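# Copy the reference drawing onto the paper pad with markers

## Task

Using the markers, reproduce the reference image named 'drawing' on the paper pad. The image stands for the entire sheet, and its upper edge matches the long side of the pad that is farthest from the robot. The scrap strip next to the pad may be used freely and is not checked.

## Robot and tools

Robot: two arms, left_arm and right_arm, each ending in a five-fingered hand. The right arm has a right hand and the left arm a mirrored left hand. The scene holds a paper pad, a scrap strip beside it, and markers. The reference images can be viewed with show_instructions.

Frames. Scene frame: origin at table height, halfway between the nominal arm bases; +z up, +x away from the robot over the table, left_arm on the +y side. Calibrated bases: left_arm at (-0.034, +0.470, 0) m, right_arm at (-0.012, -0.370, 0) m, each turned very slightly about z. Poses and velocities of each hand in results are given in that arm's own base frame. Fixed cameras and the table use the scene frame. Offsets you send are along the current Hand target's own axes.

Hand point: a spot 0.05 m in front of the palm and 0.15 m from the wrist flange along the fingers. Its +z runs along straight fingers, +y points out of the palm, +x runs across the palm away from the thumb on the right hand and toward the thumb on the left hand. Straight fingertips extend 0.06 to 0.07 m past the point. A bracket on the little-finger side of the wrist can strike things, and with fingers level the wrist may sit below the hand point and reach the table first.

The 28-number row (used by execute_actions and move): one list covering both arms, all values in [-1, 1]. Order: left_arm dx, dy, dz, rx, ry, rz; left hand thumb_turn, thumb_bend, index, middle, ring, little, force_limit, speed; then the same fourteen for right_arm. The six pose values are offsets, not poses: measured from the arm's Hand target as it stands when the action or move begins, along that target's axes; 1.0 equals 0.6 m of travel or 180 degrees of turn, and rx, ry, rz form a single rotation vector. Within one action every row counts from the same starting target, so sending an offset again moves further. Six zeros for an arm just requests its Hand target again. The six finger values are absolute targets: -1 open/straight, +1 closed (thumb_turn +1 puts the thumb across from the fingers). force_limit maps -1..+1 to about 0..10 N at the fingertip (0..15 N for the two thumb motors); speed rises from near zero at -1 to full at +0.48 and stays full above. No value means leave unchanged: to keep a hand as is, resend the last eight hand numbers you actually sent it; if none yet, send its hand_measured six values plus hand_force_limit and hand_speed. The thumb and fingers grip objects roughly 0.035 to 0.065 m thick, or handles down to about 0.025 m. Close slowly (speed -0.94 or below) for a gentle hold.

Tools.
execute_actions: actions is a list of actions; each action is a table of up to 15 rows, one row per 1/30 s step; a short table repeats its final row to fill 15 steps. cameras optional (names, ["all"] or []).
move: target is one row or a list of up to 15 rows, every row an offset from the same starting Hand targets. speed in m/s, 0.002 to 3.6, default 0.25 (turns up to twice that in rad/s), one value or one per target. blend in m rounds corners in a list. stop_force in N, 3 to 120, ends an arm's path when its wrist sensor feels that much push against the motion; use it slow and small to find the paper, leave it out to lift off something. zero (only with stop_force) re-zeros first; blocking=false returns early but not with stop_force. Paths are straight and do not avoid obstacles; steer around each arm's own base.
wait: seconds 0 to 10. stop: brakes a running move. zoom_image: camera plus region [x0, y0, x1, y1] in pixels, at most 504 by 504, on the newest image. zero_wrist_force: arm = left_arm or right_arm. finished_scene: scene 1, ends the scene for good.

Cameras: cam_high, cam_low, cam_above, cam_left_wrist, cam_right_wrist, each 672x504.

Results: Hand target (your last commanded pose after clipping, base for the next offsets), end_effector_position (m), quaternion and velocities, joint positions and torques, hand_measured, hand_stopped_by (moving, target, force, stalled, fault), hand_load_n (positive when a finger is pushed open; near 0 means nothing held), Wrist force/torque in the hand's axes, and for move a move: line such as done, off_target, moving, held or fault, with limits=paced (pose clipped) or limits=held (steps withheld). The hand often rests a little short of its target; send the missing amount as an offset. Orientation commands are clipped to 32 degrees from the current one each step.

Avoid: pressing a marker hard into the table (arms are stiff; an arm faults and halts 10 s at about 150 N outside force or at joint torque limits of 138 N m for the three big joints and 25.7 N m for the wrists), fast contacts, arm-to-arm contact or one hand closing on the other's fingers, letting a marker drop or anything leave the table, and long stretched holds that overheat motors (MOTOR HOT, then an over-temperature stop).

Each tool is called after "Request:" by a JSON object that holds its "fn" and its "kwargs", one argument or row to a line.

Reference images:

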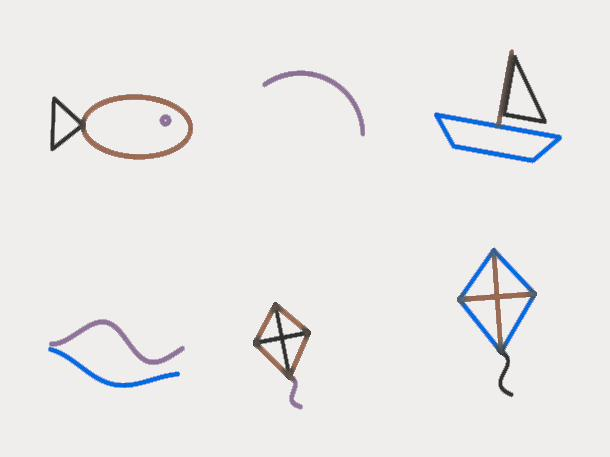

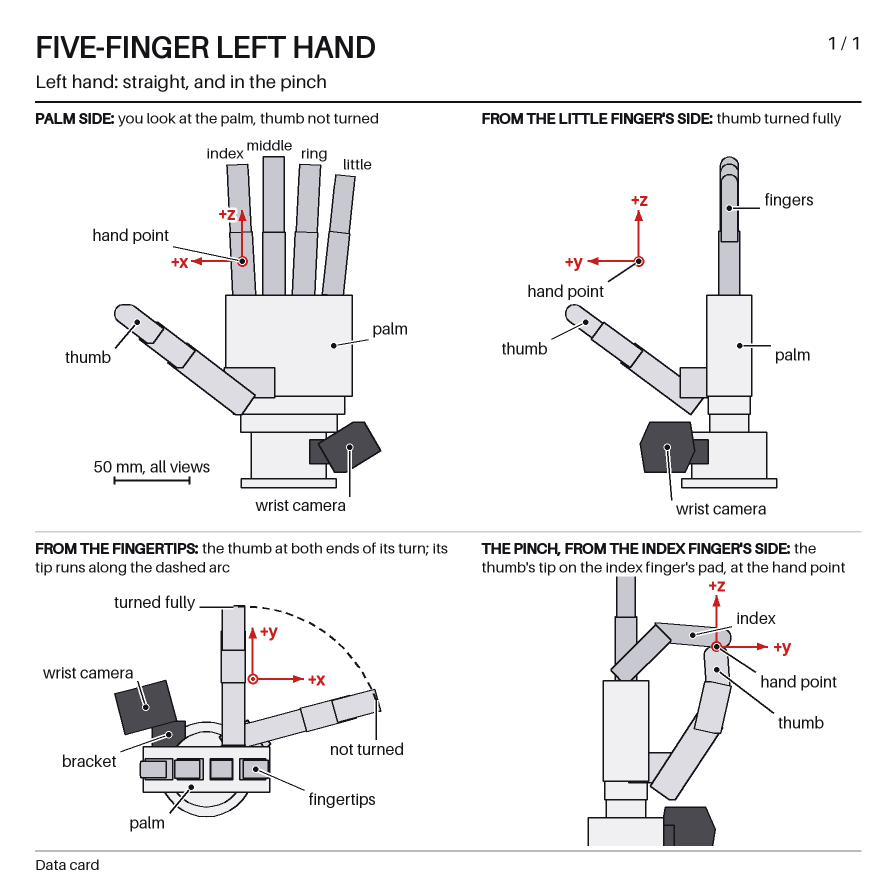

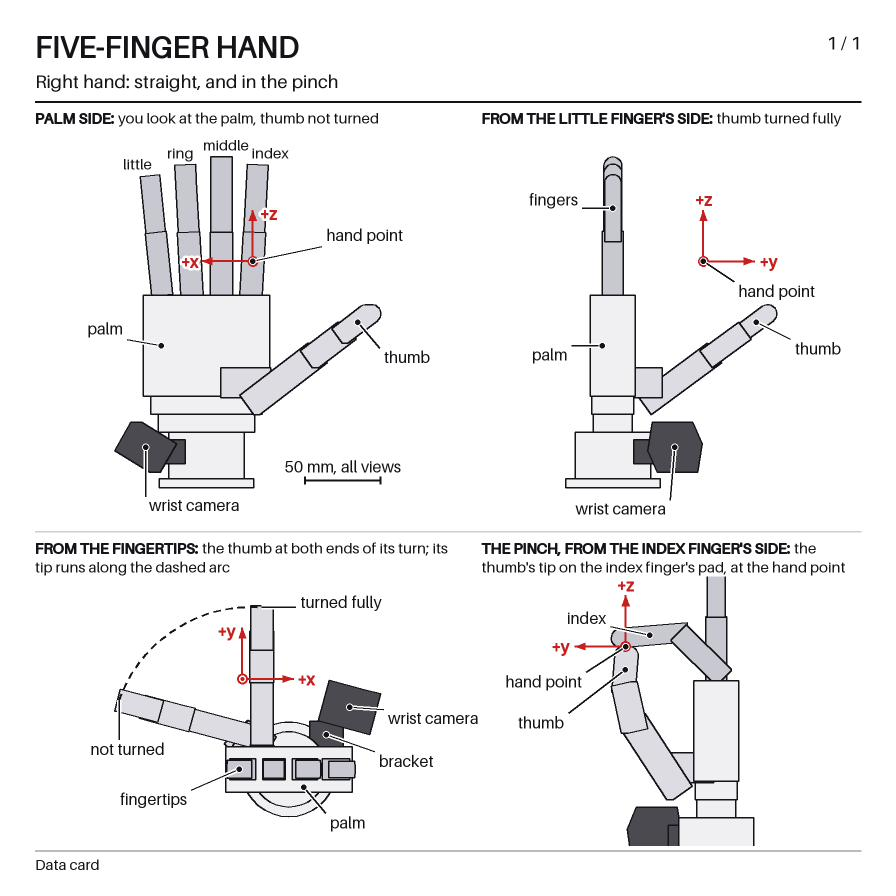

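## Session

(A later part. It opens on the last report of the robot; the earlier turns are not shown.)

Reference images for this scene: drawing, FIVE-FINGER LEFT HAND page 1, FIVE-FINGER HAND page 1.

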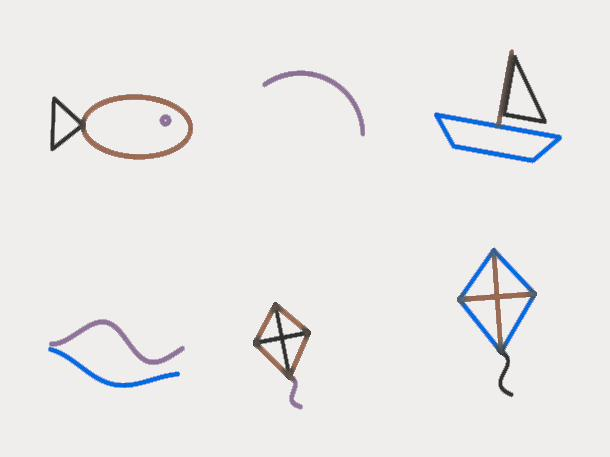

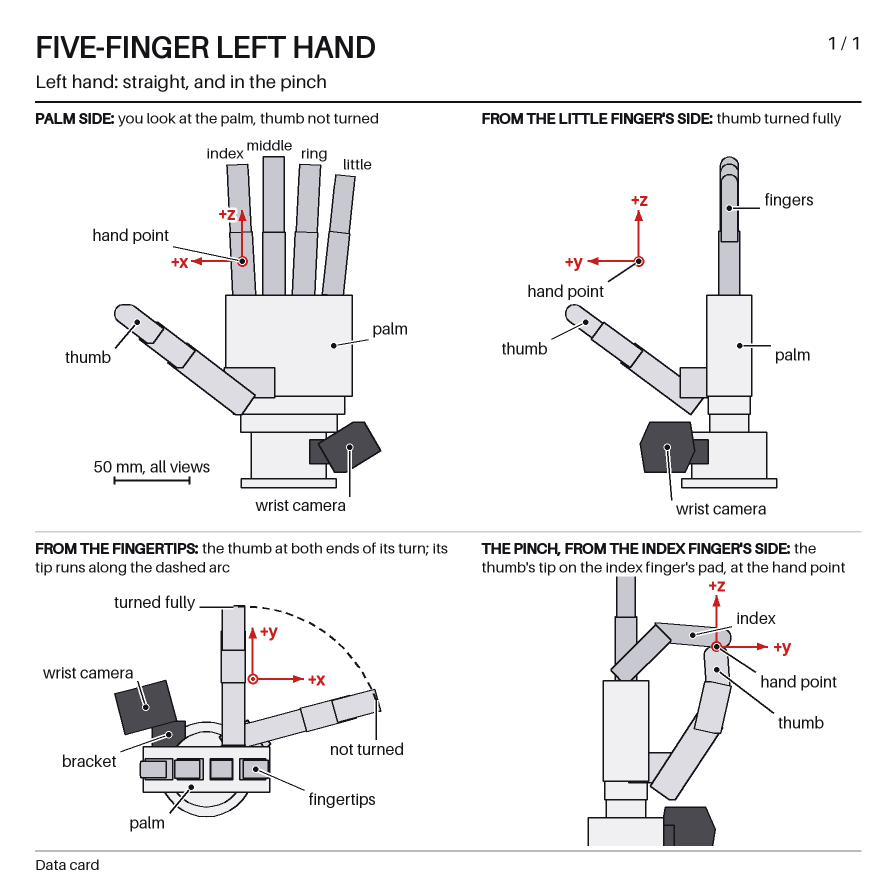

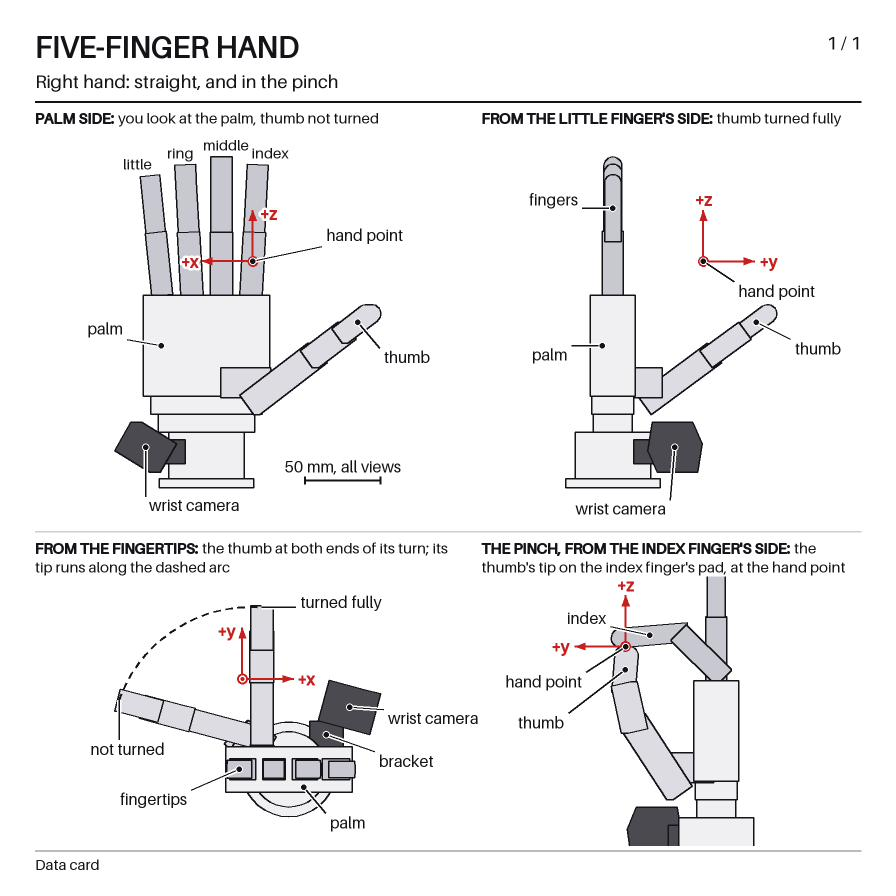

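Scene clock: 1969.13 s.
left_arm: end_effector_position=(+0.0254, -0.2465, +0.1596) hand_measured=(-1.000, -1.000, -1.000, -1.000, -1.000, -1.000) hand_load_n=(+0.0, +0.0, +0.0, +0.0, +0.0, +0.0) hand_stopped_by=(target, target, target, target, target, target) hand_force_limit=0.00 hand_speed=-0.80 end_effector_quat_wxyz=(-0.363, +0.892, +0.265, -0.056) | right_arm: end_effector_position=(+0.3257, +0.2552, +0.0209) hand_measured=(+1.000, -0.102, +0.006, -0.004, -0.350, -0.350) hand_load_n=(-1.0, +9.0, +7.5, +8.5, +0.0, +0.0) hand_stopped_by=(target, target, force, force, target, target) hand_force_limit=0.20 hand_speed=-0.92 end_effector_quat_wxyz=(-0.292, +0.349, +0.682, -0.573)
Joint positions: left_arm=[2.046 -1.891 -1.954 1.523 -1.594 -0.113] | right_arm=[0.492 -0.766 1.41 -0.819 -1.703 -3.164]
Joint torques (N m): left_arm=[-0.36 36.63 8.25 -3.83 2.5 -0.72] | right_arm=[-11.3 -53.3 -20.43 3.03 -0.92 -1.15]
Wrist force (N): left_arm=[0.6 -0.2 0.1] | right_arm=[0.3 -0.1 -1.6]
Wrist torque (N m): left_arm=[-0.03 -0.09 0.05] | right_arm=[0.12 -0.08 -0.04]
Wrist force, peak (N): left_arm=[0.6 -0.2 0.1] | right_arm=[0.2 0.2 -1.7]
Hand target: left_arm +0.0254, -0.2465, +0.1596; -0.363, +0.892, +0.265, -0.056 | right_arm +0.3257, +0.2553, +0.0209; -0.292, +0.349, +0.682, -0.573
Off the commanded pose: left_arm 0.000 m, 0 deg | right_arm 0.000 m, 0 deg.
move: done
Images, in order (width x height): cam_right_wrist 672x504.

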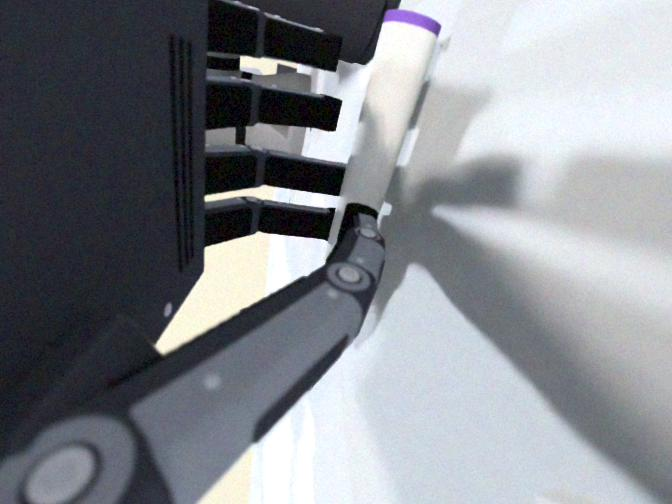

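Request:
{"fn": "move", "kwargs": {
  "target": [
    [0,0,0,0,0,0,-1,-1,-1,-1,-1,-1,0,-0.8,0,-0.1641,-0.0289,0,0,0,1,-0.1,0.5,0.6,-1,-1,0.2,-0.92],
    [0,0,0,0,0,0,-1,-1,-1,-1,-1,-1,0,-0.8,-0.0392,-0.2723,-0.1743,0.0223,0.4729,0.0623,1,-0.1,0.5,0.6,-1,-1,0.2,-0.92],
    [0,0,0,0,0,0,-1,-1,-1,-1,-1,-1,0,-0.8,0.1358,-0.1078,-0.3393,-0.4902,0.5355,-0.2141,1,-0.1,0.5,0.6,-1,-1,0.2,-0.92]
  ],
  "speed": [0.1,0.25,0.25],
  "blend": [0.02,0.03,0],
  "cameras": ["cam_above","cam_right_wrist","cam_low"]
}}

Scene clock: 2019.70 s.
left_arm: end_effector_position=(+0.0254, -0.2465, +0.1596) hand_measured=(-1.000, -1.000, -1.000, -1.000, -1.000, -1.000) hand_load_n=(+0.0, +0.0, -0.5, +0.0, +0.0, +0.0) hand_stopped_by=(target, target, target, target, target, target) hand_force_limit=0.00 hand_speed=-0.80 end_effector_quat_wxyz=(-0.363, +0.892, +0.265, -0.056) | right_arm: end_effector_position=(+0.4313, +0.4317, +0.1199) hand_measured=(+1.000, -0.102, +0.006, -0.004, -1.000, -1.000) hand_load_n=(-1.0, +8.5, +8.0, +8.5, +0.0, +0.0) hand_stopped_by=(target, target, force, force, target, target) hand_force_limit=0.20 hand_speed=-0.92 end_effector_quat_wxyz=(+0.524, -0.477, -0.496, -0.502)
Joint positions: left_arm=[2.046 -1.891 -1.954 1.523 -1.594 -0.113] | right_arm=[0.114 -1.212 2.274 -1.693 0.091 -4.082]
Joint torques (N m): left_arm=[-0.54 36.33 7.97 -3.84 2.37 -0.77] | right_arm=[12.88 -34.83 -17.09 -0.06 2.65 -1.42]
Wrist force (N): left_arm=[0.4 0.0 0.0] | right_arm=[-0.8 0.0 -2.0]
Wrist torque (N m): left_arm=[0.01 -0.06 0.03] | right_arm=[0.15 0.10 0.00]
Wrist force, peak (N): left_arm=[0.7 -0.2 0.2] | right_arm=[-0.8 0.1 -2.3]
Hand target: left_arm +0.0254, -0.2465, +0.1596; -0.363, +0.892, +0.265, -0.056 | right_arm +0.4314, +0.4322, +0.1199; +0.497, -0.503, -0.498, -0.502
Off the commanded pose: left_arm 0.000 m, 0 deg | right_arm 0.001 m, 4 deg.
move: off_target (right_arm)
Images, in order (width x height): cam_low 672x504, cam_above 672x504, cam_right_wrist 672x504.

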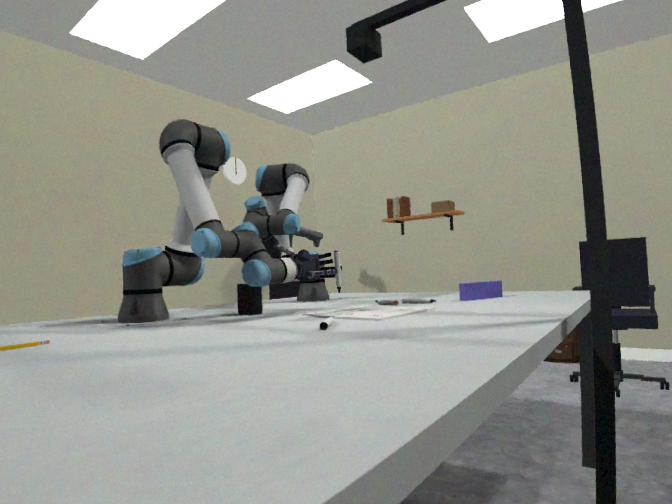

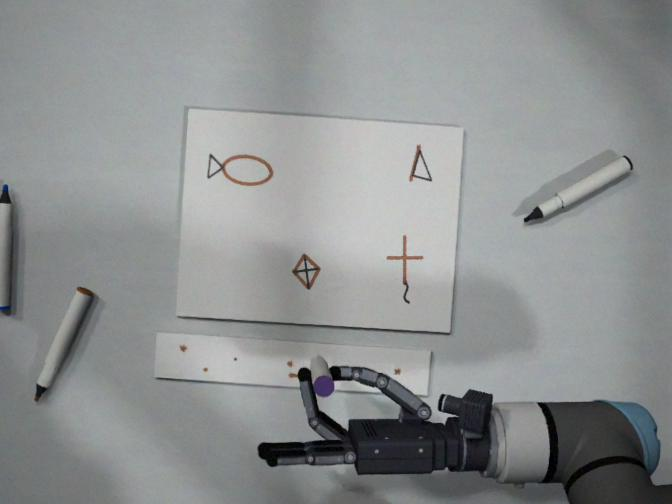

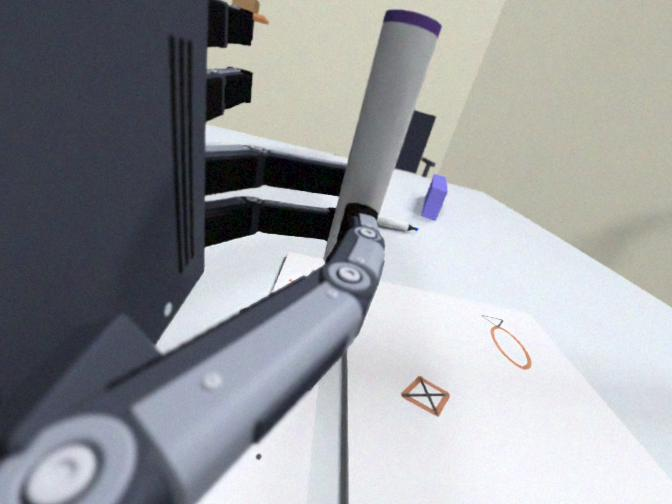

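Request:
{"fn": "move", "kwargs": {
  "target": [0,0,0,0,0,0,-1,-1,-1,-1,-1,-1,0,-0.8,0,0,0,0,0,0,1,-0.1,0.5,0.6,-1,-1,0.2,-0.92]
}}

Scene clock: 2028.37 s.
left_arm: end_effector_position=(+0.0254, -0.2465, +0.1596) hand_measured=(-1.000, -1.000, -1.000, -1.000, -1.000, -1.000) hand_load_n=(+0.0, +0.0, +0.0, +0.0, +0.0, +0.0) hand_stopped_by=(target, target, target, target, target, target) hand_force_limit=0.00 hand_speed=-0.80 end_effector_quat_wxyz=(-0.363, +0.892, +0.265, -0.056) | right_arm: end_effector_position=(+0.4313, +0.4317, +0.1199) hand_measured=(+1.000, -0.102, +0.006, -0.004, -1.000, -1.000) hand_load_n=(-0.5, +8.5, +7.5, +8.5, +0.0, +0.0) hand_stopped_by=(target, target, force, force, target, target) hand_force_limit=0.20 hand_speed=-0.92 end_effector_quat_wxyz=(+0.524, -0.477, -0.496, -0.502)
Joint positions: left_arm=[2.046 -1.891 -1.954 1.523 -1.594 -0.113] | right_arm=[0.114 -1.212 2.274 -1.693 0.091 -4.082]
Joint torques (N m): left_arm=[-0.11 36.55 7.79 -4.05 2.55 -0.57] | right_arm=[12.33 -34.87 -16.3 -0.03 2.64 -1.18]
Wrist force (N): left_arm=[0.5 -0.1 0.1] | right_arm=[-0.9 -0.1 -2.0]
Wrist torque (N m): left_arm=[-0.02 -0.06 0.03] | right_arm=[0.13 0.12 -0.01]
Wrist force, peak (N): left_arm=[0.7 -0.1 0.1] | right_arm=[-1.2 0.2 -2.1]
Hand target: left_arm +0.0254, -0.2465, +0.1596; -0.363, +0.892, +0.265, -0.056 | right_arm +0.4313, +0.4317, +0.1199; +0.524, -0.477, -0.496, -0.502 (not the last commanded pose)
Off the commanded pose: left_arm 0.000 m, 0 deg | right_arm 0.001 m, 4 deg.
move: off_target (right_arm)

Request:
{"fn": "move", "kwargs": {
  "target": [
    [0,0,0,0,0,0,-1,-1,-1,-1,-1,-1,0,-0.8,0.0338,0.1143,-0.0029,-0.1797,-0.0163,-0.0054,1,-0.1,0.5,0.6,-1,-1,0.2,-0.92],
    [0,0,0,0,0,0,-1,-1,-1,-1,-1,-1,0,-0.8,0,0.0003,0.0007,-0.01639,-0.01687,-0.00104,1,-0.1,0.5,0.6,-1,-1,0.2,-0.92]
  ],
  "speed": 0.25
}}

Scene clock: 2060.47 s.
left_arm: end_effector_position=(+0.0254, -0.2465, +0.1596) hand_measured=(-1.000, -1.000, -1.000, -1.000, -1.000, -1.000) hand_load_n=(+0.0, +0.0, +0.0, +0.0, +0.0, +0.0) hand_stopped_by=(target, target, target, target, target, target) hand_force_limit=0.00 hand_speed=-0.80 end_effector_quat_wxyz=(-0.363, +0.892, +0.265, -0.056) | right_arm: end_effector_position=(+0.4315, +0.4321, +0.1199) hand_measured=(+1.000, -0.102, +0.006, -0.004, -1.000, -1.000) hand_load_n=(-0.5, +8.5, +7.5, +8.0, +0.0, +0.0) hand_stopped_by=(target, target, force, force, target, target) hand_force_limit=0.20 hand_speed=-0.92 end_effector_quat_wxyz=(+0.497, -0.502, -0.497, -0.503)
Joint positions: left_arm=[2.046 -1.891 -1.954 1.523 -1.594 -0.113] | right_arm=[0.13 -1.213 2.126 -0.917 0.141 -4.709]
Joint torques (N m): left_arm=[-1.08 36.55 7.75 -3.83 2.35 -0.76] | right_arm=[-13.04 -19.79 -17.59 -2.37 -2.08 1.53]
Wrist force (N): left_arm=[0.5 -0.1 0.0] | right_arm=[-0.6 0.0 -2.0]
Wrist torque (N m): left_arm=[-0.01 -0.07 0.04] | right_arm=[0.12 0.05 -0.05]
Wrist force, peak (N): left_arm=[0.7 -0.2 0.4] | right_arm=[-1.1 -0.1 -2.3]
Hand target: left_arm +0.0254, -0.2465, +0.1596; -0.363, +0.892, +0.265, -0.056 | right_arm +0.4315, +0.4321, +0.1199; +0.497, -0.502, -0.497, -0.503
Off the commanded pose: left_arm 0.000 m, 0 deg | right_arm 0.000 m, 0 deg.
move: done

Request:
{"fn": "move", "kwargs": {
  "target": [0,0,0,0,0,0,-1,-1,-1,-1,-1,-1,0,-0.8,-0.0665,0,0,0,0,0,1,-0.1,0.5,0.6,-1,-1,0.2,-0.92],
  "speed": 0.12
}}

Request:
{"fn": "move", "kwargs": {
  "target": [0,0,0,0,0,0,-1,-1,-1,-1,-1,-1,0,-0.8,-0.0332,0,0,0,0,0,1,-0.1,0.5,0.6,-1,-1,0.2,-0.92],
  "speed": 0.01,
  "stop_force": 3
}}

Request:
{"fn": "move", "kwargs": {
  "target": [0,0,0,0,0,0,-1,-1,-1,-1,-1,-1,0,-0.8,0.0167,0,0,0,0,0,1,-0.1,0.5,0.6,-1,-1,0.2,-0.92],
  "speed": 0.1,
  "cameras": ["cam_above"]
}}

Scene clock: 2070.80 s.
left_arm: end_effector_position=(+0.0254, -0.2465, +0.1596) hand_measured=(-1.000, -1.000, -1.000, -1.000, -1.000, -1.000) hand_load_n=(+0.0, +0.0, +0.0, +0.0, +0.0, +0.0) hand_stopped_by=(target, target, target, target, target, target) hand_force_limit=0.00 hand_speed=-0.80 end_effector_quat_wxyz=(-0.363, +0.892, +0.265, -0.056) | right_arm: end_effector_position=(+0.4315, +0.4321, +0.0801) hand_measured=(+1.000, -0.102, +0.006, -0.004, -1.000, -1.000) hand_load_n=(-1.0, +8.5, +8.0, +8.0, +0.0, +0.0) hand_stopped_by=(target, target, force, force, target, target) hand_force_limit=0.20 hand_speed=-0.92 end_effector_quat_wxyz=(+0.497, -0.502, -0.497, -0.503)
Joint positions: left_arm=[2.046 -1.891 -1.954 1.523 -1.594 -0.113] | right_arm=[0.13 -1.121 2.145 -1.026 0.141 -4.711]
Joint torques (N m): left_arm=[-0.8 36.23 7.76 -4 2.39 -0.54] | right_arm=[12.31 -21.31 -3.62 -2.29 1.85 1.7]
Wrist force (N): left_arm=[0.3 -0.1 0.1] | right_arm=[-0.6 -0.1 -1.9]
Wrist torque (N m): left_arm=[-0.01 -0.04 0.02] | right_arm=[0.11 0.05 -0.06]
Wrist force, peak (N): left_arm=[0.8 -0.2 0.1] | right_arm=[-1.2 -0.1 -2.0]
Hand target: left_arm +0.0254, -0.2465, +0.1596; -0.363, +0.892, +0.265, -0.056 | right_arm +0.4315, +0.4321, +0.0800; +0.497, -0.502, -0.497, -0.503
Off the commanded pose: left_arm 0.000 m, 0 deg | right_arm 0.000 m, 0 deg.
move: done

Scene clock: 2073.67 s.
left_arm: end_effector_position=(+0.0254, -0.2465, +0.1596) hand_measured=(-1.000, -1.000, -1.000, -1.000, -1.000, -1.000) hand_load_n=(+0.0, +0.0, +0.0, +0.0, +0.0, -0.5) hand_stopped_by=(target, target, target, target, target, target) hand_force_limit=0.00 hand_speed=-0.80 end_effector_quat_wxyz=(-0.363, +0.892, +0.265, -0.056) | right_arm: end_effector_position=(+0.4315, +0.4321, +0.0651) hand_measured=(+1.000, -0.102, +0.006, -0.004, -1.000, -1.000) hand_load_n=(-1.5, +8.5, +8.0, +9.0, +0.0, +0.0) hand_stopped_by=(target, target, force, force, target, target) hand_force_limit=0.20 hand_speed=-0.92 end_effector_quat_wxyz=(+0.497, -0.502, -0.497, -0.503)
Joint positions: left_arm=[2.046 -1.891 -1.954 1.523 -1.594 -0.113] | right_arm=[0.13 -1.085 2.149 -1.067 0.141 -4.71]
Joint torques (N m): left_arm=[-0.58 36.14 6.93 -3.93 2.44 -0.66] | right_arm=[9.93 -36.82 -15.2 1.51 1.82 -0.9]
Wrist force (N): left_arm=[0.5 -0.1 0.2] | right_arm=[2.4 -0.2 -1.7]
Wrist torque (N m): left_arm=[-0.03 -0.07 0.04] | right_arm=[0.12 0.10 -0.06]
Wrist force, peak (N): left_arm=[0.7 -0.1 0.3] | right_arm=[6.0 -0.6 -1.4]
Hand target: left_arm +0.0254, -0.2465, +0.1596; -0.363, +0.892, +0.265, -0.056 | right_arm +0.4315, +0.4321, +0.0651; +0.497, -0.502, -0.497, -0.503 (not the last commanded pose)
Off the commanded pose: left_arm 0.000 m, 0 deg | right_arm 0.005 m, 0 deg.
move: contact (right_arm)

Scene clock: 2074.60 s.
left_arm: end_effector_position=(+0.0254, -0.2465, +0.1596) hand_measured=(-1.000, -1.000, -1.000, -1.000, -1.000, -1.000) hand_load_n=(-0.5, +0.0, +0.0, +0.0, +0.0, +0.0) hand_stopped_by=(target, target, target, target, target, target) hand_force_limit=0.00 hand_speed=-0.80 end_effector_quat_wxyz=(-0.363, +0.892, +0.265, -0.056) | right_arm: end_effector_position=(+0.4315, +0.4321, +0.0751) hand_measured=(+1.000, -0.102, +0.006, -0.004, -1.000, -1.000) hand_load_n=(-1.0, +8.5, +7.5, +8.5, +0.0, +0.0) hand_stopped_by=(target, target, force, force, target, target) hand_force_limit=0.20 hand_speed=-0.92 end_effector_quat_wxyz=(+0.497, -0.502, -0.497, -0.503)
Joint positions: left_arm=[2.046 -1.891 -1.954 1.523 -1.594 -0.113] | right_arm=[0.13 -1.109 2.147 -1.041 0.141 -4.71]
Joint torques (N m): left_arm=[0.31 37.26 7.93 -3.99 2.34 -0.68] | right_arm=[5.48 -37.3 -15.74 1.4 1.06 -1.34]
Wrist force (N): left_arm=[0.6 0.1 0.2] | right_arm=[-0.4 0.1 -2.1]
Wrist torque (N m): left_arm=[0.00 -0.08 0.03] | right_arm=[0.14 0.04 0.04]
Wrist force, peak (N): left_arm=[0.7 -0.2 0.2] | right_arm=[2.3 0.1 -1.7]
Hand target: left_arm +0.0254, -0.2465, +0.1596; -0.363, +0.892, +0.265, -0.056 | right_arm +0.4315, +0.4321, +0.0751; +0.497, -0.502, -0.497, -0.503
Off the commanded pose: left_arm 0.000 m, 0 deg | right_arm 0.000 m, 0 deg.
move: done
Images, in order (width x height): cam_above 672x504.

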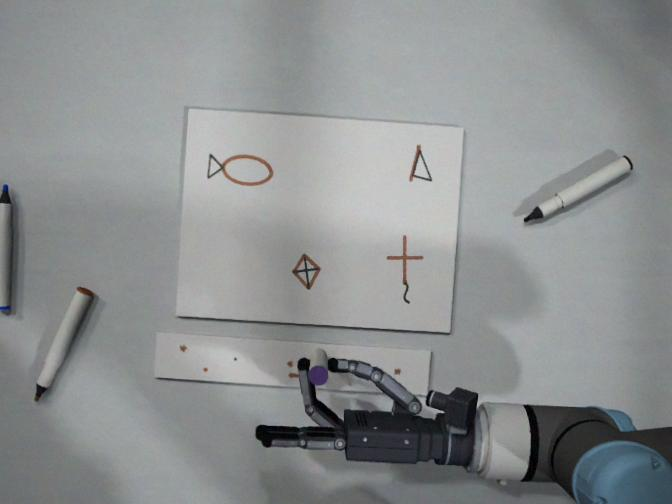

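Request:
{"fn": "move", "kwargs": {
  "target": [0,0,0,0,0,0,-1,-1,-1,-1,-1,-1,0,-0.8,0.0333,0,-0.2,0,0,0,1,-0.1,0.5,0.6,-1,-1,0.2,-0.92],
  "speed": 0.2,
  "cameras": ["cam_above"]
}}

Request:
{"fn": "zoom_image", "kwargs": {
  "camera": "cam_above",
  "region": [270, 325, 370, 400]
}}

Scene clock: 2085.80 s.
left_arm: end_effector_position=(+0.0254, -0.2465, +0.1596) hand_measured=(-1.000, -1.000, -1.000, -1.000, -1.000, -1.000) hand_load_n=(+0.0, +0.0, +0.0, +0.0, +0.0, +0.0) hand_stopped_by=(target, target, target, target, target, target) hand_force_limit=0.00 hand_speed=-0.80 end_effector_quat_wxyz=(-0.363, +0.892, +0.265, -0.056) | right_arm: end_effector_position=(+0.4302, +0.3122, +0.0950) hand_measured=(+1.000, -0.102, +0.006, -0.004, -1.000, -1.000) hand_load_n=(-1.0, +8.5, +8.0, +8.5, +0.0, +0.0) hand_stopped_by=(target, target, force, force, target, target) hand_force_limit=0.20 hand_speed=-0.92 end_effector_quat_wxyz=(+0.497, -0.502, -0.497, -0.503) end_effector_velocity=(-0.001, -0.001, +0.000) end_effector_angular_velocity=(+0.000, -0.001, +0.002)
Joint positions: left_arm=[2.046 -1.891 -1.954 1.523 -1.594 -0.113] | right_arm=[-0.197 -1.22 2.25 -1.028 -0.186 -4.716]
Joint velocities: left_arm=[within noise] | right_arm=[-0.002 -0.001 0 0 -0.005 0]
Joint torques (N m): left_arm=[-0.86 36.64 7.91 -3.91 2.43 -0.77] | right_arm=[-12.44 -32.36 -2.82 2.04 -2.28 1.48]
Wrist force (N): left_arm=[0.5 -0.2 0.0] | right_arm=[-0.4 -0.1 -1.9]
Wrist torque (N m): left_arm=[-0.02 -0.08 0.04] | right_arm=[0.10 0.01 -0.04]
Wrist force, peak (N): left_arm=[0.7 0.0 0.3] | right_arm=[-0.7 -0.1 -2.7]
Hand target: left_arm +0.0254, -0.2465, +0.1596; -0.363, +0.892, +0.265, -0.056 | right_arm +0.4302, +0.3121, +0.0950; +0.497, -0.502, -0.497, -0.503
Off the commanded pose: left_arm 0.000 m, 0 deg | right_arm 0.000 m, 0 deg.
move: done
Images, in order (width x height): cam_above 672x504.

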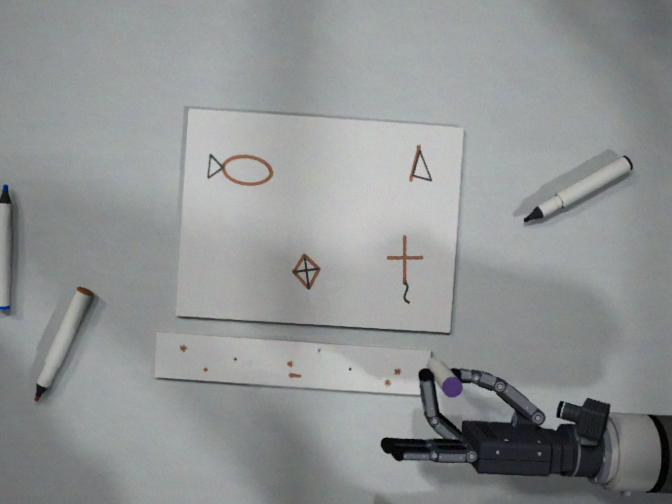

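Scaled by 5.040 from the camera's 672x504 image, which has a finer 960x720 frame.

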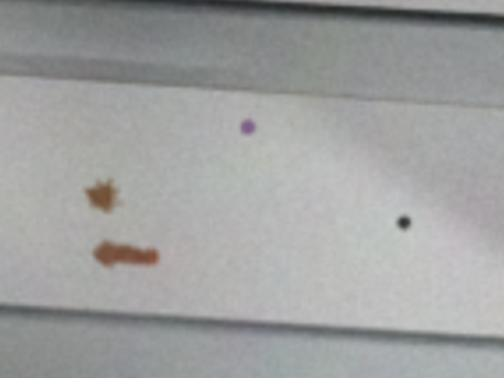

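Request:
{"fn": "move", "kwargs": {
  "target": [0,0,0,0,0,0,-1,-1,-1,-1,-1,-1,0,-0.8,-0.0333,-0.01015,0.30503,0,0,0,1,-0.1,0.5,0.6,-1,-1,0.2,-0.92],
  "speed": 0.2
}}

Request:
{"fn": "move", "kwargs": {
  "target": [0,0,0,0,0,0,-1,-1,-1,-1,-1,-1,0,-0.8,-0.0249,0,0,0,0,0,1,-0.1,0.5,0.6,-1,-1,0.2,-0.92],
  "speed": 0.01,
  "stop_force": 3
}}

Request:
{"fn": "move", "kwargs": {
  "target": [
    [0,0,0,0,0,0,-1,-1,-1,-1,-1,-1,0,-0.8,0.0333,0,0,0,0,0,1,-0.1,0.5,0.6,-1,-1,0.2,-0.92],
    [0,0,0,0,0,0,-1,-1,-1,-1,-1,-1,0,-0.8,0.0333,0,-0.25,0,0,0,1,-0.1,0.5,0.6,-1,-1,0.2,-0.92]
  ],
  "speed": [0.1,0.2],
  "blend": [0.005,0],
  "cameras": ["cam_above"]
}}

Request:
{"fn": "zoom_image", "kwargs": {
  "camera": "cam_above",
  "region": [220, 325, 320, 400]
}}

Scene clock: 2109.70 s.
left_arm: end_effector_position=(+0.0254, -0.2465, +0.1596) hand_measured=(-1.000, -1.000, -1.000, -1.000, -1.000, -1.000) hand_load_n=(+0.0, +0.0, +0.0, +0.0, +0.0, +0.0) hand_stopped_by=(target, target, target, target, target, target) hand_force_limit=0.00 hand_speed=-0.80 end_effector_quat_wxyz=(-0.363, +0.892, +0.265, -0.056) | right_arm: end_effector_position=(+0.4261, +0.4951, +0.0751) hand_measured=(+1.000, -0.102, +0.006, -0.004, -1.000, -1.000) hand_load_n=(-1.0, +8.5, +8.0, +8.5, +0.0, +0.0) hand_stopped_by=(target, target, force, force, target, target) hand_force_limit=0.20 hand_speed=-0.92 end_effector_quat_wxyz=(+0.497, -0.502, -0.497, -0.503)
Joint positions: left_arm=[2.046 -1.891 -1.954 1.523 -1.594 -0.113] | right_arm=[0.286 -1.068 2.066 -0.999 0.296 -4.712]
Joint torques (N m): left_arm=[0.22 36.48 7.91 -3.97 2.38 -0.65] | right_arm=[13.32 -24.7 -16.73 0.89 1.79 -1.18]
Wrist force (N): left_arm=[0.6 0.0 0.2] | right_arm=[-0.7 0.0 -1.9]
Wrist torque (N m): left_arm=[0.00 -0.08 0.04] | right_arm=[0.13 0.06 0.02]
Wrist force, peak (N): left_arm=[0.7 -0.2 0.3] | right_arm=[-0.6 0.0 -2.8]
Hand target: left_arm +0.0254, -0.2465, +0.1596; -0.363, +0.892, +0.265, -0.056 | right_arm +0.4261, +0.4952, +0.0751; +0.497, -0.502, -0.497, -0.503
Off the commanded pose: left_arm 0.000 m, 0 deg | right_arm 0.000 m, 0 deg.
move: done

Scene clock: 2111.80 s.
left_arm: end_effector_position=(+0.0254, -0.2465, +0.1596) hand_measured=(-1.000, -1.000, -1.000, -1.000, -1.000, -1.000) hand_load_n=(+0.0, +0.0, +0.0, +0.0, +0.0, +0.0) hand_stopped_by=(target, target, target, target, target, target) hand_force_limit=0.00 hand_speed=-0.80 end_effector_quat_wxyz=(-0.363, +0.892, +0.265, -0.056) | right_arm: end_effector_position=(+0.4261, +0.4952, +0.0652) hand_measured=(+1.000, -0.102, +0.006, -0.004, -1.000, -1.000) hand_load_n=(-1.5, +8.0, +7.5, +8.5, +0.0, +0.0) hand_stopped_by=(target, target, force, force, target, target) hand_force_limit=0.20 hand_speed=-0.92 end_effector_quat_wxyz=(+0.497, -0.502, -0.497, -0.503)
Joint positions: left_arm=[2.046 -1.891 -1.954 1.523 -1.594 -0.113] | right_arm=[0.286 -1.046 2.068 -1.023 0.297 -4.712]
Joint torques (N m): left_arm=[-0.45 36.85 7.71 -3.77 2.42 -0.68] | right_arm=[9.84 -38.29 -16.16 1.59 1.69 1.43]
Wrist force (N): left_arm=[0.5 0.1 0.2] | right_arm=[2.5 -0.2 -2.0]
Wrist torque (N m): left_arm=[0.01 -0.07 0.03] | right_arm=[0.15 0.13 0.00]
Wrist force, peak (N): left_arm=[0.6 -0.5 0.2] | right_arm=[6.0 -0.6 -1.6]
Hand target: left_arm +0.0254, -0.2465, +0.1596; -0.363, +0.892, +0.265, -0.056 | right_arm +0.4261, +0.4952, +0.0652; +0.497, -0.502, -0.497, -0.503 (not the last commanded pose)
Off the commanded pose: left_arm 0.000 m, 0 deg | right_arm 0.005 m, 0 deg.
move: contact (right_arm)

Scene clock: 2113.70 s.
left_arm: end_effector_position=(+0.0254, -0.2465, +0.1596) hand_measured=(-1.000, -1.000, -1.000, -1.000, -1.000, -1.000) hand_load_n=(-0.5, +0.0, +0.0, +0.0, +0.0, +0.0) hand_stopped_by=(target, target, target, target, target, target) hand_force_limit=0.00 hand_speed=-0.80 end_effector_quat_wxyz=(-0.363, +0.892, +0.265, -0.056) | right_arm: end_effector_position=(+0.4245, +0.3452, +0.0852) hand_measured=(+1.000, -0.102, +0.006, -0.004, -1.000, -1.000) hand_load_n=(-1.0, +8.5, +8.0, +8.5, +0.0, +0.0) hand_stopped_by=(target, target, force, force, target, target) hand_force_limit=0.20 hand_speed=-0.92 end_effector_quat_wxyz=(+0.497, -0.502, -0.497, -0.503)
Joint positions: left_arm=[2.046 -1.891 -1.954 1.523 -1.594 -0.113] | right_arm=[-0.106 -1.19 2.248 -1.048 -0.095 -4.723]
Joint torques (N m): left_arm=[-0.54 36.89 8.09 -3.92 2.47 -0.53] | right_arm=[-12.9 -34.43 -1.65 -1.81 -2.28 1.57]
Wrist force (N): left_arm=[0.6 0.0 0.2] | right_arm=[-0.6 0.1 -1.9]
Wrist torque (N m): left_arm=[-0.01 -0.08 0.04] | right_arm=[0.14 0.07 -0.04]
Wrist force, peak (N): left_arm=[0.6 0.1 0.4] | right_arm=[2.7 -0.2 -1.6]
Hand target: left_arm +0.0254, -0.2465, +0.1596; -0.363, +0.892, +0.265, -0.056 | right_arm +0.4244, +0.3452, +0.0852; +0.497, -0.502, -0.497, -0.503
Off the commanded pose: left_arm 0.000 m, 0 deg | right_arm 0.000 m, 0 deg.
move: done
Images, in order (width x height): cam_above 672x504.

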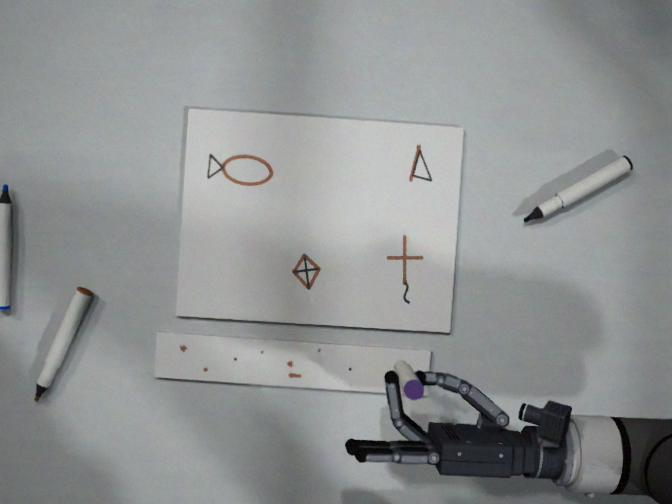

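Scaled by 5.040 from the camera's 672x504 image, which has a finer 960x720 frame.

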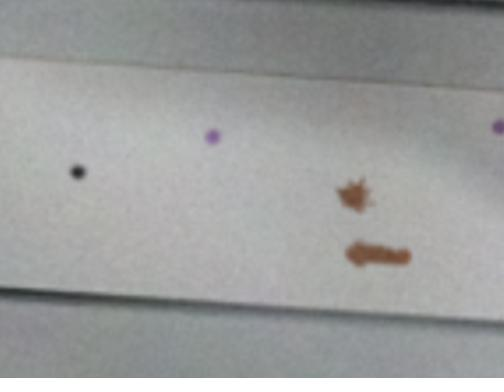

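Request:
{"fn": "move", "kwargs": {
  "target": [0,0,0,0,0,0,-1,-1,-1,-1,-1,-1,0,-0.8,-0.0155,0.32624,0.11043,0,0,0,1,-0.1,0.5,0.6,-1,-1,0.2,-0.92],
  "speed": 0.2
}}

Scene clock: 2138.33 s.
left_arm: end_effector_position=(+0.0254, -0.2465, +0.1596) hand_measured=(-1.000, -1.000, -1.000, -1.000, -1.000, -1.000) hand_load_n=(-0.5, +0.0, +0.0, +0.0, +0.0, +0.0) hand_stopped_by=(target, target, target, target, target, target) hand_force_limit=0.00 hand_speed=-0.80 end_effector_quat_wxyz=(-0.363, +0.892, +0.265, -0.056) | right_arm: end_effector_position=(+0.6209, +0.4093, +0.0761) hand_measured=(+1.000, -0.102, +0.006, -0.004, -1.000, -1.000) hand_load_n=(-1.0, +8.5, +8.0, +8.5, +0.0, +0.0) hand_stopped_by=(target, target, force, force, target, target) hand_force_limit=0.20 hand_speed=-0.92 end_effector_quat_wxyz=(+0.499, -0.500, -0.496, -0.504)
Joint positions: left_arm=[2.046 -1.891 -1.954 1.523 -1.594 -0.113] | right_arm=[0.047 -0.858 1.653 -0.918 0.057 -4.59]
Joint torques (N m): left_arm=[0.03 36.34 8.08 -3.87 2.54 -0.63] | right_arm=[13 -34.62 -19.81 1.31 1.94 -1.23]
Wrist force (N): left_arm=[0.4 -0.2 0.2] | right_arm=[-0.6 0.1 -2.0]
Wrist torque (N m): left_arm=[-0.03 -0.06 0.03] | right_arm=[0.14 0.07 0.02]
Wrist force, peak (N): left_arm=[0.7 -0.2 0.4] | right_arm=[-0.7 -1.1 -2.2]
Hand target: left_arm +0.0254, -0.2465, +0.1596; -0.363, +0.892, +0.265, -0.056 | right_arm +0.6209, +0.4093, +0.0761; +0.497, -0.502, -0.497, -0.503
Off the commanded pose: left_arm 0.000 m, 0 deg | right_arm 0.000 m, 0 deg.
move: done

Request:
{"fn": "move", "kwargs": {
  "target": [
    [0,0,0,0,0,0,-1,-1,-1,-1,-1,-1,0,-0.8,-0.0137,0,0,0,0,0,1,-0.1,0.5,0.6,-1,-1,0.2,-0.92],
    [0,0,0,0,0,0,-1,-1,-1,-1,-1,-1,0,-0.8,-0.0170,0,0,0,0,0,1,-0.1,0.5,0.6,-1,-1,0.2,-0.92],
    [0,0,0,0,0,0,-1,-1,-1,-1,-1,-1,0,-0.8,-0.01695,0.01251,0.00167,0,0,0,1,-0.1,0.5,0.6,-1,-1,0.2,-0.92],
    [0,0,0,0,0,0,-1,-1,-1,-1,-1,-1,0,-0.8,-0.01688,0.02503,0.00667,0,0,0,1,-0.1,0.5,0.6,-1,-1,0.2,-0.92],
    [0,0,0,0,0,0,-1,-1,-1,-1,-1,-1,0,-0.8,-0.01682,0.03588,0.01502,0,0,0,1,-0.1,0.5,0.6,-1,-1,0.2,-0.92],
    [0,0,0,0,0,0,-1,-1,-1,-1,-1,-1,0,-0.8,-0.01676,0.04422,0.02586,0,0,0,1,-0.1,0.5,0.6,-1,-1,0.2,-0.92],
    [0,0,0,0,0,0,-1,-1,-1,-1,-1,-1,0,-0.8,-0.01671,0.04923,0.03838,0,0,0,1,-0.1,0.5,0.6,-1,-1,0.2,-0.92],
    [0,0,0,0,0,0,-1,-1,-1,-1,-1,-1,0,-0.8,-0.01666,0.05089,0.05173,0,0,0,1,-0.1,0.5,0.6,-1,-1,0.2,-0.92],
    [0,0,0,0,0,0,-1,-1,-1,-1,-1,-1,0,-0.8,-0.01664,0.04964,0.06257,0,0,0,1,-0.1,0.5,0.6,-1,-1,0.2,-0.92],
    [0,0,0,0,0,0,-1,-1,-1,-1,-1,-1,0,-0.8,-0.01662,0.04631,0.07259,0,0,0,1,-0.1,0.5,0.6,-1,-1,0.2,-0.92],
    [0,0,0,0,0,0,-1,-1,-1,-1,-1,-1,0,-0.8,-0.01662,0.04088,0.08176,0,0,0,1,-0.1,0.5,0.6,-1,-1,0.2,-0.92],
    [0,0,0,0,0,0,-1,-1,-1,-1,-1,-1,0,-0.8,0,0.04088,0.08176,0,0,0,1,-0.1,0.5,0.6,-1,-1,0.2,-0.92]
  ],
  "speed": [0.1,0.02,0.03,0.035,0.035,0.035,0.035,0.035,0.035,0.035,0.035,0.1],
  "blend": [0.0005,0,0.001,0.001,0.001,0.001,0.001,0.001,0.001,0.001,0,0],
  "cameras": ["cam_above"]
}}

Request:
{"fn": "zoom_image", "kwargs": {
  "camera": "cam_above",
  "region": [280, 100, 380, 200]
}}

Scene clock: 2166.03 s.
left_arm: end_effector_position=(+0.0254, -0.2465, +0.1596) hand_measured=(-1.000, -1.000, -1.000, -1.000, -1.000, -1.000) hand_load_n=(+0.0, +0.0, +0.0, +0.0, +0.0, +0.0) hand_stopped_by=(target, target, target, target, target, target) hand_force_limit=0.00 hand_speed=-0.80 end_effector_quat_wxyz=(-0.363, +0.892, +0.265, -0.056) | right_arm: end_effector_position=(+0.6460, +0.4581, +0.0761) hand_measured=(+1.000, -0.102, +0.006, -0.004, -1.000, -1.000) hand_load_n=(-1.0, +8.5, +7.5, +8.5, +0.0, +0.0) hand_stopped_by=(target, target, force, force, target, target) hand_force_limit=0.20 hand_speed=-0.92 end_effector_quat_wxyz=(+0.497, -0.502, -0.497, -0.503)
Joint positions: left_arm=[2.046 -1.891 -1.954 1.523 -1.594 -0.113] | right_arm=[0.127 -0.772 1.472 -0.703 0.137 -4.71]
Joint torques (N m): left_arm=[-0.44 36.05 7.45 -3.89 2.44 -0.7] | right_arm=[12.88 -53.5 -21.37 1.23 1.75 -1.14]
Wrist force (N): left_arm=[0.3 0.0 0.1] | right_arm=[-0.7 0.0 -2.0]
Wrist torque (N m): left_arm=[-0.01 -0.04 0.02] | right_arm=[0.12 0.07 0.02]
Wrist force, peak (N): left_arm=[0.7 0.0 0.3] | right_arm=[0.8 0.3 -2.6]
Hand target: left_arm +0.0254, -0.2465, +0.1596; -0.363, +0.892, +0.265, -0.056 | right_arm +0.6460, +0.4581, +0.0761; +0.497, -0.502, -0.497, -0.503
Off the commanded pose: left_arm 0.000 m, 0 deg | right_arm 0.000 m, 0 deg.
move: done
Images, in order (width x height): cam_above 672x504.

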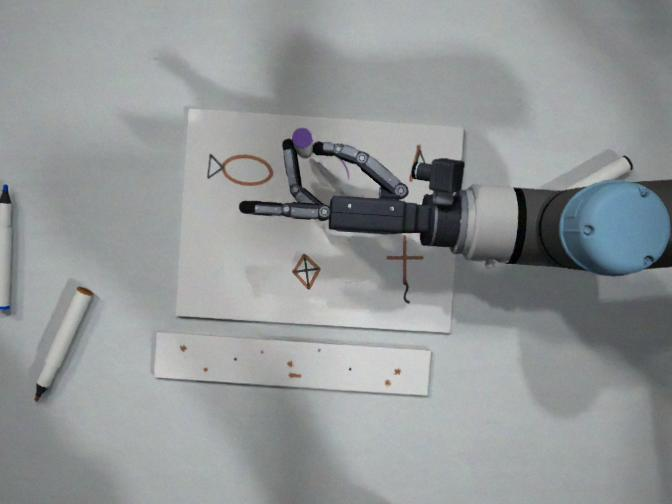

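Scaled by 5.040 from the camera's 672x504 image, which has a finer 960x720 frame.

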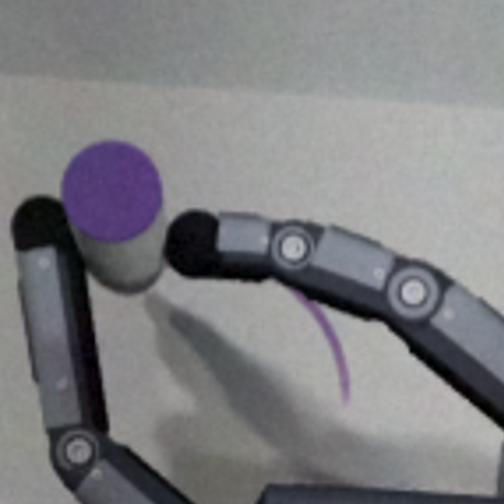

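Request:
{"fn": "move", "kwargs": {
  "target": [
    [0,0,0,0,0,0,-1,-1,-1,-1,-1,-1,0,-0.8,0,-0.02962,0.07884,0,0,0,1,-0.1,0.5,0.6,-1,-1,0.2,-0.92],
    [0,0,0,0,0,0,-1,-1,-1,-1,-1,-1,0,-0.8,-0.0137,-0.02962,0.07884,0,0,0,1,-0.1,0.5,0.6,-1,-1,0.2,-0.92],
    [0,0,0,0,0,0,-1,-1,-1,-1,-1,-1,0,-0.8,-0.01669,-0.02962,0.07884,0,0,0,1,-0.1,0.5,0.6,-1,-1,0.2,-0.92],
    [0,0,0,0,0,0,-1,-1,-1,-1,-1,-1,0,-0.8,-0.01668,-0.02726,0.07982,0,0,0,1,-0.1,0.5,0.6,-1,-1,0.2,-0.92],
    [0,0,0,0,0,0,-1,-1,-1,-1,-1,-1,0,-0.8,-0.01668,-0.02628,0.08218,0,0,0,1,-0.1,0.5,0.6,-1,-1,0.2,-0.92],
    [0,0,0,0,0,0,-1,-1,-1,-1,-1,-1,0,-0.8,-0.01667,-0.02726,0.08454,0,0,0,1,-0.1,0.5,0.6,-1,-1,0.2,-0.92],
    [0,0,0,0,0,0,-1,-1,-1,-1,-1,-1,0,-0.8,-0.01668,-0.02962,0.08552,0,0,0,1,-0.1,0.5,0.6,-1,-1,0.2,-0.92],
    [0,0,0,0,0,0,-1,-1,-1,-1,-1,-1,0,-0.8,-0.01669,-0.03198,0.08454,0,0,0,1,-0.1,0.5,0.6,-1,-1,0.2,-0.92],
    [0,0,0,0,0,0,-1,-1,-1,-1,-1,-1,0,-0.8,-0.01669,-0.03296,0.08218,0,0,0,1,-0.1,0.5,0.6,-1,-1,0.2,-0.92],
    [0,0,0,0,0,0,-1,-1,-1,-1,-1,-1,0,-0.8,-0.01669,-0.03198,0.07982,0,0,0,1,-0.1,0.5,0.6,-1,-1,0.2,-0.92],
    [0,0,0,0,0,0,-1,-1,-1,-1,-1,-1,0,-0.8,-0.01669,-0.02962,0.07884,0,0,0,1,-0.1,0.5,0.6,-1,-1,0.2,-0.92],
    [0,0,0,0,0,0,-1,-1,-1,-1,-1,-1,0,-0.8,0,-0.02962,0.07884,0,0,0,1,-0.1,0.5,0.6,-1,-1,0.2,-0.92],
    [0,0,0,0,0,0,-1,-1,-1,-1,-1,-1,0,-0.8,-0.0004,-0.21609,0.17771,0,0,0,1,-0.1,0.5,0.6,-1,-1,0.2,-0.92]
  ],
  "speed": [0.15,0.1,0.02,0.02,0.02,0.02,0.02,0.02,0.02,0.02,0.02,0.1,0.2],
  "blend": [0.002,0.0005,0,0.0005,0.0005,0.0005,0.0005,0.0005,0.0005,0.0005,0,0.002,0],
  "cameras": ["cam_above"]
}}

Request:
{"fn": "zoom_image", "kwargs": {
  "camera": "cam_above",
  "region": [190, 110, 370, 210]
}}

Scene clock: 2191.90 s.
left_arm: end_effector_position=(+0.0254, -0.2465, +0.1596) hand_measured=(-1.000, -1.000, -1.000, -1.000, -1.000, -1.000) hand_load_n=(+0.0, +0.0, +0.0, +0.0, +0.0, +0.0) hand_stopped_by=(target, target, target, target, target, target) hand_force_limit=0.00 hand_speed=-0.80 end_effector_quat_wxyz=(-0.363, +0.892, +0.265, -0.056) | right_arm: end_effector_position=(+0.5176, +0.5661, +0.0758) hand_measured=(+1.000, -0.102, +0.006, -0.004, -1.000, -1.000) hand_load_n=(-0.5, +8.0, +7.0, +8.0, +0.0, +0.0) hand_stopped_by=(target, target, force, force, target, target) hand_force_limit=0.20 hand_speed=-0.92 end_effector_quat_wxyz=(+0.497, -0.502, -0.497, -0.503)
Joint positions: left_arm=[2.046 -1.891 -1.954 1.523 -1.594 -0.113] | right_arm=[0.365 -0.886 1.702 -0.816 0.376 -4.713]
Joint torques (N m): left_arm=[-0.51 35.95 7.7 -3.96 2.36 -0.61] | right_arm=[12.8 -49.27 -6.15 -2.67 1.72 1.6]
Wrist force (N): left_arm=[0.5 0.1 0.1] | right_arm=[-0.7 0.3 -2.0]
Wrist torque (N m): left_arm=[0.01 -0.07 0.03] | right_arm=[0.17 0.06 -0.05]
Wrist force, peak (N): left_arm=[0.7 0.0 0.3] | right_arm=[1.7 0.8 -2.9]
Hand target: left_arm +0.0254, -0.2465, +0.1596; -0.363, +0.892, +0.265, -0.056 | right_arm +0.5175, +0.5661, +0.0758; +0.497, -0.502, -0.497, -0.503
Off the commanded pose: left_arm 0.000 m, 0 deg | right_arm 0.000 m, 0 deg.
move: done
Images, in order (width x height): cam_above 672x504.

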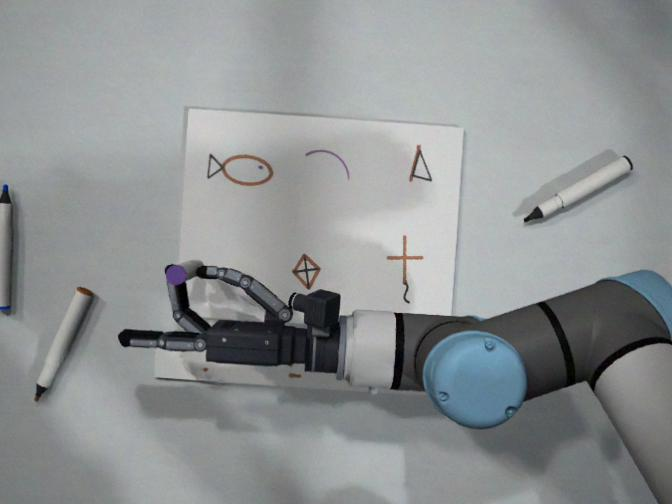

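Scaled by 2.800 from the camera's 672x504 image, which has a finer 960x720 frame.

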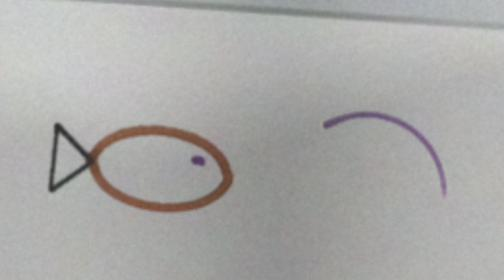

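Request:
{"fn": "zoom_image", "kwargs": {
  "camera": "cam_above",
  "region": [240, 150, 280, 180]
}}

Request:
{"fn": "zoom_image", "kwargs": {
  "camera": "cam_above",
  "region": [290, 135, 360, 190]
}}

Scaled by 12.600 from the camera's 672x504 image, which has a finer 960x720 frame.

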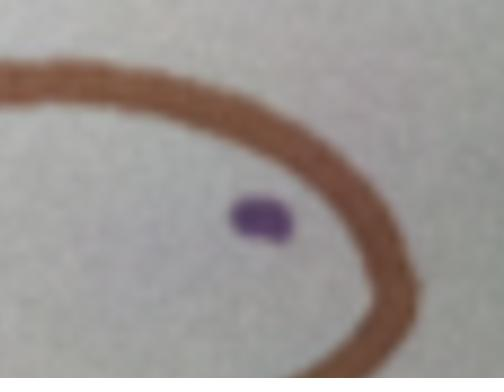

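Scaled by 7.200 from the camera's 672x504 image, which has a finer 960x720 frame.

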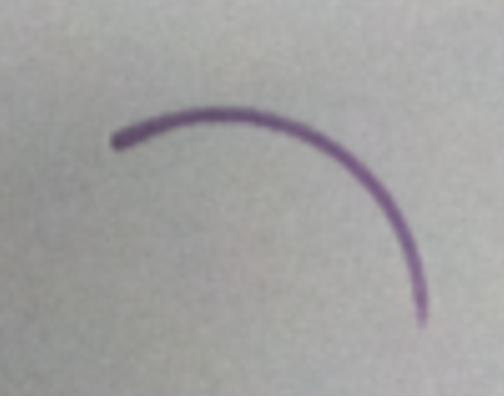

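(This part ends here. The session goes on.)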